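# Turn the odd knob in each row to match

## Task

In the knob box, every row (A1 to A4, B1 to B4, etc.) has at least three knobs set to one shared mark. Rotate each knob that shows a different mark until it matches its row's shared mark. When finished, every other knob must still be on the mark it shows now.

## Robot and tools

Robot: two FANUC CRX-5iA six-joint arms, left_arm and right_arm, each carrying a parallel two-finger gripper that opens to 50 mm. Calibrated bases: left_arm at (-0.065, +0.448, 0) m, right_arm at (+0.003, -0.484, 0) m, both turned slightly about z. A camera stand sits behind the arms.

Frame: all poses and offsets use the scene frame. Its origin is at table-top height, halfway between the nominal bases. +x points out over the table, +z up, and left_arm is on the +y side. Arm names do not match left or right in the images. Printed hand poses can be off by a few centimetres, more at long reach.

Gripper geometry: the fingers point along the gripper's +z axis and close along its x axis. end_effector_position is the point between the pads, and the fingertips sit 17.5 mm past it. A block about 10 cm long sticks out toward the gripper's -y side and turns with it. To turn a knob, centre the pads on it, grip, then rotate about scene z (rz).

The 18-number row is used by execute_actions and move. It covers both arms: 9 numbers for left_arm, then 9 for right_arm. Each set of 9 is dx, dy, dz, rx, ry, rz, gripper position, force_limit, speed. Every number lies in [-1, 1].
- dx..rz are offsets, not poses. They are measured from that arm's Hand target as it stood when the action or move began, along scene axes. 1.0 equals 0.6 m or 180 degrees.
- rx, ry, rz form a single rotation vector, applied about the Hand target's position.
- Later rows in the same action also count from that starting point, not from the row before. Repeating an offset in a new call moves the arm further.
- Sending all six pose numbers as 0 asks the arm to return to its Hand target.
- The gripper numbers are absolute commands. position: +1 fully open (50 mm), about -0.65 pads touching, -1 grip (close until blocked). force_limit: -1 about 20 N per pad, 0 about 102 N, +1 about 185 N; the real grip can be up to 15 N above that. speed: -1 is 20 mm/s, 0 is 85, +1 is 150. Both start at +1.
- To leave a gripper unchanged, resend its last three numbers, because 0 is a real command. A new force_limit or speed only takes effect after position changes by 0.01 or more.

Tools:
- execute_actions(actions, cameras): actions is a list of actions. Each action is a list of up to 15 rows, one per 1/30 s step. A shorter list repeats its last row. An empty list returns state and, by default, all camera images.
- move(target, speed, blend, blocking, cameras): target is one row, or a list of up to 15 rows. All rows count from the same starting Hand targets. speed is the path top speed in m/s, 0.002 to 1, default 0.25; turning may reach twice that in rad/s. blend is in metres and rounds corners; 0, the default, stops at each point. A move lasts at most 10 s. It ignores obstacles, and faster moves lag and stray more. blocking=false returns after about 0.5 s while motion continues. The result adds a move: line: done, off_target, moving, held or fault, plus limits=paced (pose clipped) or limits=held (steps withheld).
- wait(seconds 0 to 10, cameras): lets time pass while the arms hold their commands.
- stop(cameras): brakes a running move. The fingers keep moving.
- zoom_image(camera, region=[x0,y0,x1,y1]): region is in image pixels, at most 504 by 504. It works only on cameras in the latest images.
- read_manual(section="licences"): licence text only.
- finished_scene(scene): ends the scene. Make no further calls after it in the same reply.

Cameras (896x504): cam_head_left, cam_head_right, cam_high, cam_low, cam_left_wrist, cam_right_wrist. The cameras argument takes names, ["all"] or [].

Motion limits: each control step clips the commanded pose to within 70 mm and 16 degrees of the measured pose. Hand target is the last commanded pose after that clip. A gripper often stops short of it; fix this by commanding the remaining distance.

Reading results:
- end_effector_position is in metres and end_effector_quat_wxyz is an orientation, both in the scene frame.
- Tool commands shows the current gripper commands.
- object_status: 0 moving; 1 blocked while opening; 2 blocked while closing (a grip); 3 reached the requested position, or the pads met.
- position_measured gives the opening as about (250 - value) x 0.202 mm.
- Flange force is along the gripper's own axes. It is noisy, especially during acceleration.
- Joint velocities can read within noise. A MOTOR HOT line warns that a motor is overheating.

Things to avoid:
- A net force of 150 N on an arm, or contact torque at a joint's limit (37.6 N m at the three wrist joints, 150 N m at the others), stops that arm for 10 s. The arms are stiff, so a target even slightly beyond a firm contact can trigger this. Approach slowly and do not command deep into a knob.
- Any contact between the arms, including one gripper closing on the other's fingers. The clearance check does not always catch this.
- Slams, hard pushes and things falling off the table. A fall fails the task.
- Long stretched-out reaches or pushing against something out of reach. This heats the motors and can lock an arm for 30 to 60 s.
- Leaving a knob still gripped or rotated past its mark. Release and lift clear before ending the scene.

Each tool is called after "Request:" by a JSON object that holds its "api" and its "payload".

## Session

Request:
{"api": "execute_actions", "payload": {"actions": []}}

Request:
{"api": "zoom_image", "payload": {"camera": "cam_high", "region": [290, 110, 530, 310]}}

Scene clock: 0.00 s.
left_arm: end_effector_position=(+0.1790, -0.1054, +0.1641) position_measured=3 object_status=3 end_effector_quat_wxyz=(+0.142, +0.535, +0.596, -0.582) | right_arm: end_effector_position=(+0.1883, -0.6763, +0.1324) position_measured=3 object_status=3 end_effector_quat_wxyz=(-0.124, +0.753, +0.563, +0.318)
Joint positions: left_arm=[-0.595 0.394 -0.662 1.549 -1.253 -0.432] | right_arm=[-1.03 -0.049 -0.411 -0.595 -1.589 0.884]
Joint velocities: within noise
Flange force (N): no reading
Hand target: left_arm +0.1790, -0.1054, +0.1641; +0.142, +0.535, +0.596, -0.582 | right_arm +0.1883, -0.6763, +0.1324; -0.124, +0.753, +0.563, +0.318
Tool commands: left_gripper/position=+1.0 left_gripper/force_limit=+1.0 left_gripper/speed=+1.0 right_gripper/position=+1.0 right_gripper/force_limit=+1.0 right_gripper/speed=+1.0
camera_calibration:
cam_left_wrist: T_world_to_cam=[[-0.392141, 0.470076, -0.79073, 0.260626], [0.90506, 0.0433537, -0.423068, -0.0659949], [-0.164593, -0.881561, -0.442448, 0.142938], [0, 0, 0, 1]] pos_world=[0.185458, 0.00635582, 0.241407]
cam_right_wrist: T_world_to_cam=[[0.160337, 0.766586, 0.621802, 0.41345], [0.772142, -0.489837, 0.404791, -0.505321], [0.614889, 0.415216, -0.670453, 0.384309], [0, 0, 0, 1]] pos_world=[0.0875815, -0.724042, 0.205126]

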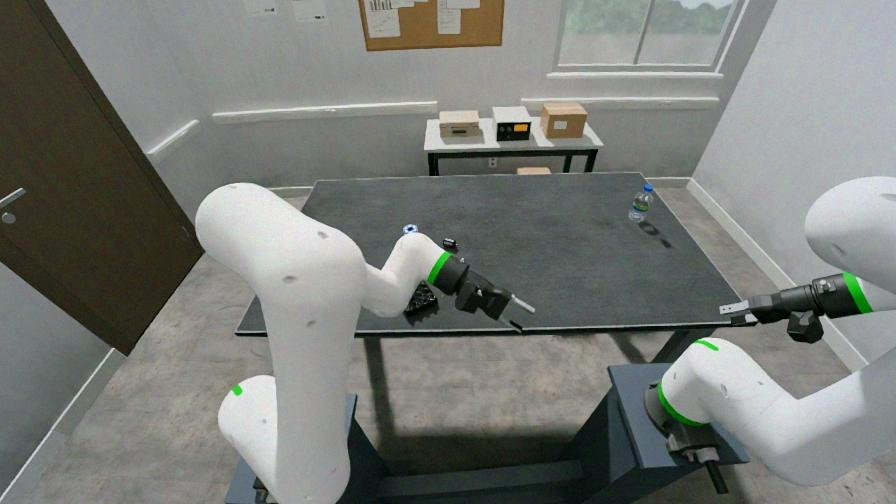

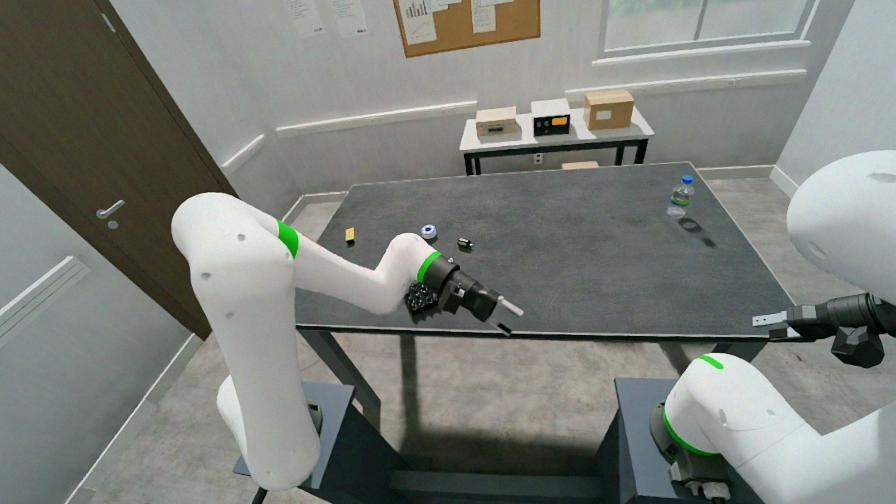

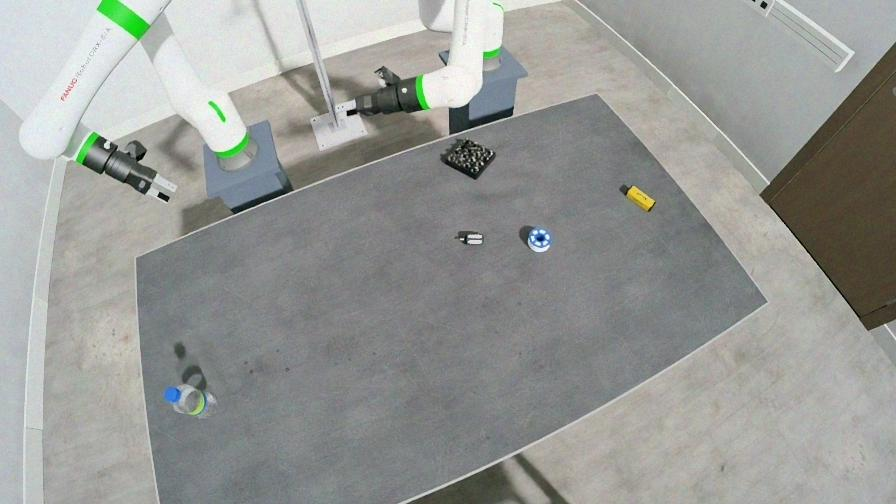

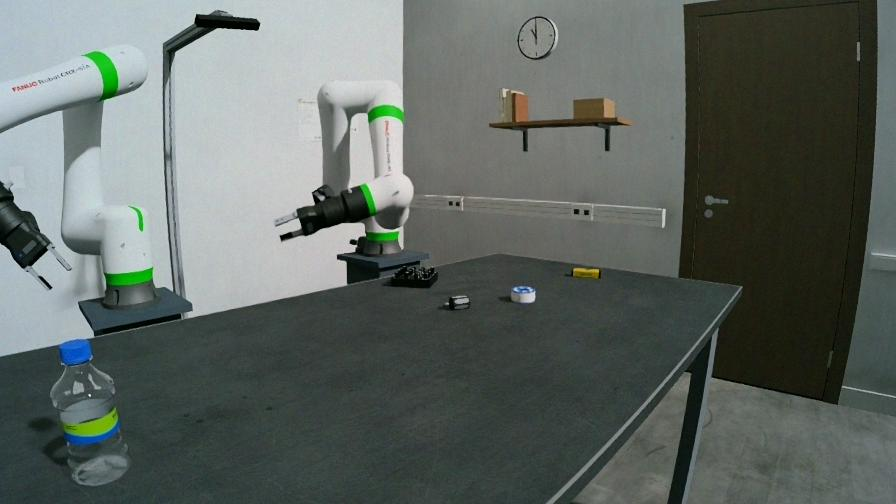

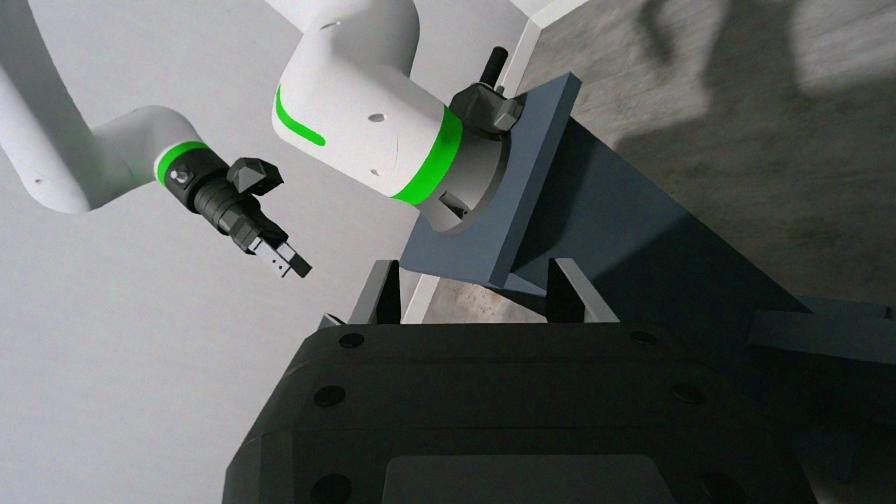

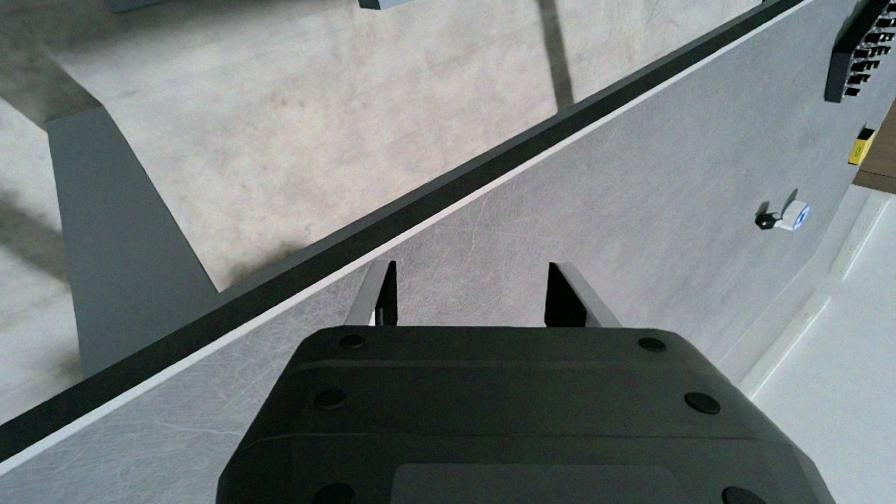

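Scaled by 2.100 from the camera's 896x504 image, which has a finer 1280x720 frame.

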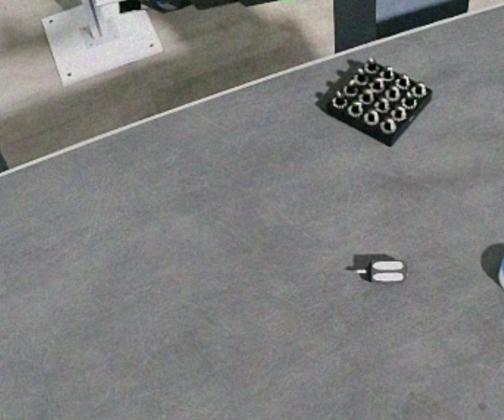

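Request:
{"api": "move", "payload": {"target": [[0.2, 0.26, 0.07, 0.1972, -0.0586, 0.0556, -0.1, -1, -0.5, 0, 0, 0, 0, 0, 0, 1, 1, 1], [0.3937, 0.526, -0.0568, 0.3943, -0.1171, 0.1111, -0.1, -1, -0.5, 0, 0, 0, 0, 0, 0, 1, 1, 1]], "speed": 0.55, "blend": [0.06, 0], "cameras": ["cam_left_wrist"]}}

Request:
{"api": "zoom_image", "payload": {"camera": "cam_left_wrist", "region": [344, 14, 596, 266]}}

Scene clock: 13.27 s.
left_arm: end_effector_position=(+0.4153, +0.2102, +0.1300) position_measured=167 object_status=3 end_effector_quat_wxyz=(+0.000, +0.503, +0.864, +0.000) | right_arm: end_effector_position=(+0.1883, -0.6763, +0.1324) position_measured=3 object_status=3 end_effector_quat_wxyz=(-0.124, +0.753, +0.563, +0.318)
Joint positions: left_arm=[-0.176 0.276 -0.043 0 -1.251 0.731] | right_arm=[-1.03 -0.049 -0.411 -0.595 -1.589 0.884]
Flange force (N): left_arm=[-2.2 3.1 0.0] | right_arm=[1.0 3.9 -2.4]
Hand target: left_arm +0.4153, +0.2102, +0.1300; +0.000, +0.503, +0.864, +0.000 | right_arm +0.1883, -0.6763, +0.1324; -0.124, +0.753, +0.563, +0.318
Off the commanded pose: left_arm 0.000 m, 0 deg | right_arm 0.000 m, 0 deg.
move: done
camera_calibration:
cam_left_wrist: T_world_to_cam=[[-0.49554, 0.868577, -0.00371921, 0.0347324], [0.820129, 0.469301, 0.32733, -0.459749], [0.286057, 0.159155, -0.944903, 0.104411], [0, 0, 0, 1]] pos_world=[0.364397, 0.168976, 0.249277]
Images, in order (width x height): cam_left_wrist 896x504.

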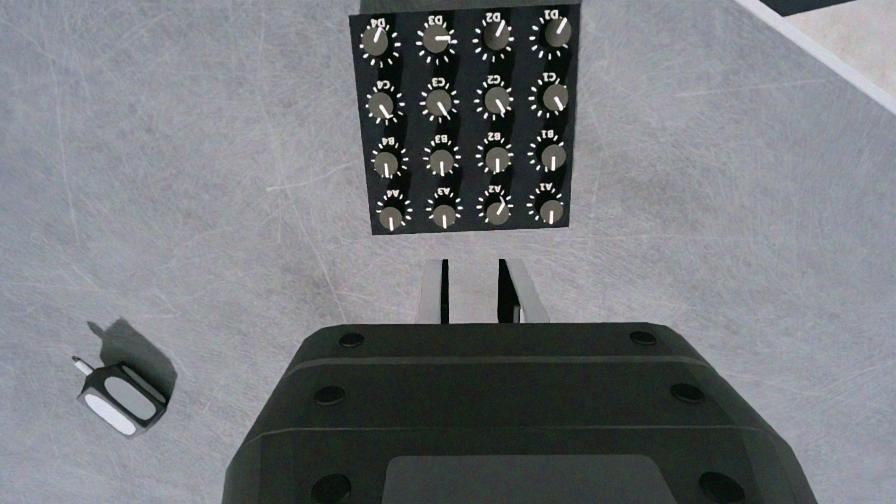

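Scaled by 2.000 from the camera's 896x504 image, which has a finer 1280x720 frame.

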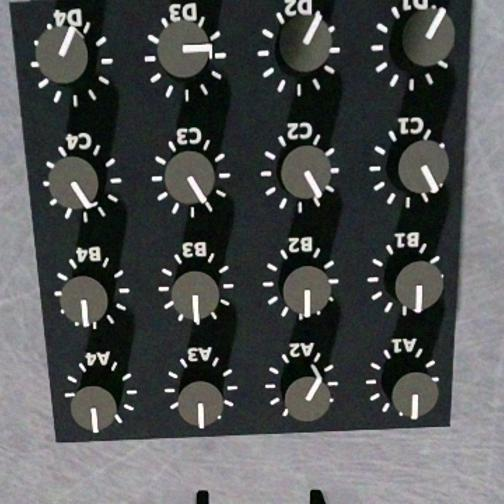

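Request:
{"api": "move", "payload": {"target": [[-0.1142, -0.0913, -0.1, 0, 0, 0.0139, -0.1, -1, -0.5, 0, 0, 0, 0, 0, 0, 1, 1, 1], [-0.1142, -0.0913, -0.1392, 0, 0, 0.0139, -1, -1, -1, 0, 0, 0, 0, 0, 0, 1, 1, 1], [-0.1142, -0.0913, -0.1392, 0, 0, 0.3472, -0.1, -1, -0.5, 0, 0, 0, 0, 0, 0, 1, 1, 1], [-0.1142, -0.0913, -0.1, 0, 0, 0.3472, -0.1, -1, -0.5, 0, 0, 0, 0, 0, 0, 1, 1, 1]], "speed": [0.5, 0.2, 0.8, 0.3], "blend": [0.01, 0, 0, 0], "blocking": false}}

Request:
{"api": "zoom_image", "payload": {"camera": "cam_left_wrist", "region": [464, 160, 584, 240]}}

Scene clock: 27.90 s.
left_arm: end_effector_position=(+0.3476, +0.1573, +0.0678) position_measured=167 object_status=3 end_effector_quat_wxyz=(+0.000, +0.485, +0.874, -0.001) | right_arm: end_effector_position=(+0.1883, -0.6763, +0.1324) position_measured=3 object_status=3 end_effector_quat_wxyz=(-0.124, +0.753, +0.563, +0.318)
Joint positions: left_arm=[-0.314 0.263 -0.218 0.002 -1.09 0.91] | right_arm=[-1.03 -0.049 -0.411 -0.595 -1.589 0.884]
Joint velocities: left_arm=[-0.155 0.169 -0.214 0.001 0.403 0.21] | right_arm=[within noise]
Flange force (N): left_arm=[1.2 -0.7 -3.2] | right_arm=[1.9 3.2 -2.1]
Hand target: left_arm +0.3467, +0.1554, +0.0517; +0.000, +0.484, +0.875, +0.000 | right_arm +0.1883, -0.6763, +0.1324; -0.124, +0.753, +0.563, +0.318
Tool commands: left_gripper/position=-0.1 left_gripper/force_limit=-1.0 left_gripper/speed=-0.5 right_gripper/position=+1.0 right_gripper/force_limit=+1.0 right_gripper/speed=+1.0
Off the commanded pose: left_arm 0.003 m, 60 deg | right_arm 0.000 m, 0 deg.
move: running; path passed 1 of 4 targets; target 2's new numbers were not sent; target 3's new numbers were not sent

Scaled by 4.200 from the camera's 896x504 image, which has a finer 1280x720 frame.
This view is cut from an older image: the scene may have changed since it was taken.

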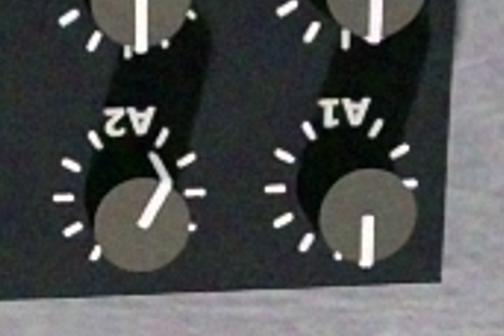

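Request:
{"api": "wait", "payload": {"seconds": 10}}

Request:
{"api": "move", "payload": {"target": [[0.0904, 0.1098, 0, 0, 0, 0.1667, -0.1, -1, -0.5, 0, 0, 0, 0, 0, 0, 1, 1, 1], [0.0904, 0.1098, -0.0392, 0, 0, 0.1667, -1, -1, -1, 0, 0, 0, 0, 0, 0, 1, 1, 1], [0.0904, 0.1098, -0.0392, 0, 0, -0.25, -1, -1, -1, 0, 0, 0, 0, 0, 0, 1, 1, 1], [0.0904, 0.1098, -0.0392, 0, 0, -0.6667, -0.1, -1, -0.5, 0, 0, 0, 0, 0, 0, 1, 1, 1], [0.0904, 0.1098, 0, 0, 0, -0.6667, -0.1, -1, -0.5, 0, 0, 0, 0, 0, 0, 1, 1, 1], [0.1142, 0.0913, 0.1, 0, 0, -0.3472, -0.1, -1, -0.5, 0, 0, 0, 0, 0, 0, 1, 1, 1]], "speed": [0.4, 0.2, 0.8, 0.8, 0.3, 0.5], "blend": [0.01, 0, 0.02, 0, 0.01, 0], "cameras": ["cam_left_wrist"]}}

Request:
{"api": "zoom_image", "payload": {"camera": "cam_left_wrist", "region": [344, 14, 596, 266]}}

Scene clock: 39.13 s.
left_arm: end_effector_position=(+0.3467, +0.1554, +0.0700) position_measured=167 object_status=3 end_effector_quat_wxyz=(+0.000, -0.018, +1.000, +0.000) | right_arm: end_effector_position=(+0.1883, -0.6763, +0.1324) position_measured=3 object_status=3 end_effector_quat_wxyz=(-0.124, +0.753, +0.563, +0.318)
Joint positions: left_arm=[-0.319 0.262 -0.213 0 -1.096 1.965] | right_arm=[-1.03 -0.049 -0.411 -0.595 -1.589 0.884]
Flange force (N): left_arm=[-3.6 -1.1 -0.3] | right_arm=[0.9 3.3 -2.6]
Hand target: left_arm +0.3467, +0.1554, +0.0700; +0.000, -0.018, +1.000, +0.000 | right_arm +0.1883, -0.6763, +0.1324; -0.124, +0.753, +0.563, +0.318
Tool commands: left_gripper/position=-0.1 left_gripper/force_limit=-1.0 left_gripper/speed=-0.5 right_gripper/position=+1.0 right_gripper/force_limit=+1.0 right_gripper/speed=+1.0
Off the commanded pose: left_arm 0.000 m, 0 deg | right_arm 0.000 m, 0 deg.
earlier move: done
wait: 0.00 of 10 s (the move ended)

Scene clock: 45.57 s.
left_arm: end_effector_position=(+0.4153, +0.2102, +0.1300) position_measured=167 object_status=3 end_effector_quat_wxyz=(+0.000, +0.503, +0.864, +0.000) | right_arm: end_effector_position=(+0.1883, -0.6763, +0.1324) position_measured=3 object_status=3 end_effector_quat_wxyz=(-0.124, +0.753, +0.563, +0.318)
Joint positions: left_arm=[-0.176 0.276 -0.043 0 -1.251 0.731] | right_arm=[-1.03 -0.049 -0.411 -0.595 -1.589 0.884]
Flange force (N): left_arm=[-2.3 3.4 -0.3] | right_arm=[1.0 2.4 -2.2]
Hand target: left_arm +0.4153, +0.2102, +0.1300; +0.000, +0.503, +0.864, +0.000 | right_arm +0.1883, -0.6763, +0.1324; -0.124, +0.753, +0.563, +0.318
Off the commanded pose: left_arm 0.000 m, 0 deg | right_arm 0.000 m, 0 deg.
move: done; limits=paced
camera_calibration:
cam_left_wrist: T_world_to_cam=[[-0.49554, 0.868577, -0.00371921, 0.0347324], [0.820129, 0.469301, 0.32733, -0.459749], [0.286057, 0.159155, -0.944903, 0.104411], [0, 0, 0, 1]] pos_world=[0.364397, 0.168976, 0.249277]
Images, in order (width x height): cam_left_wrist 896x504.

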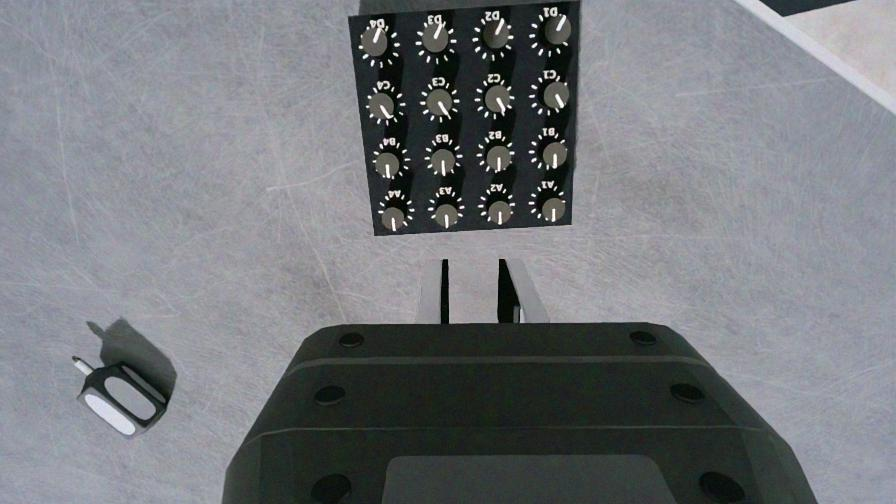

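Scaled by 2.000 from the camera's 896x504 image, which has a finer 1280x720 frame.

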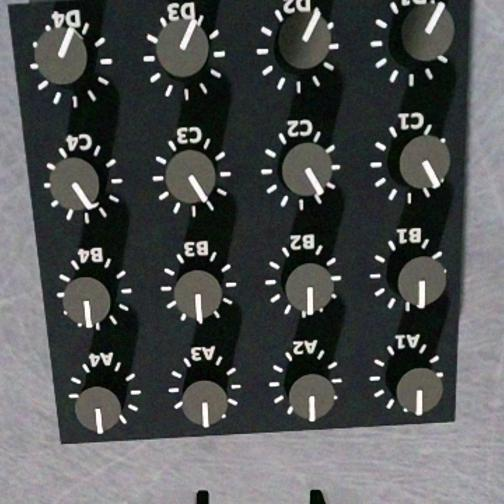

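Request:
{"api": "finished_scene", "payload": {"scene": 2}}

The scene is finished: the task was done.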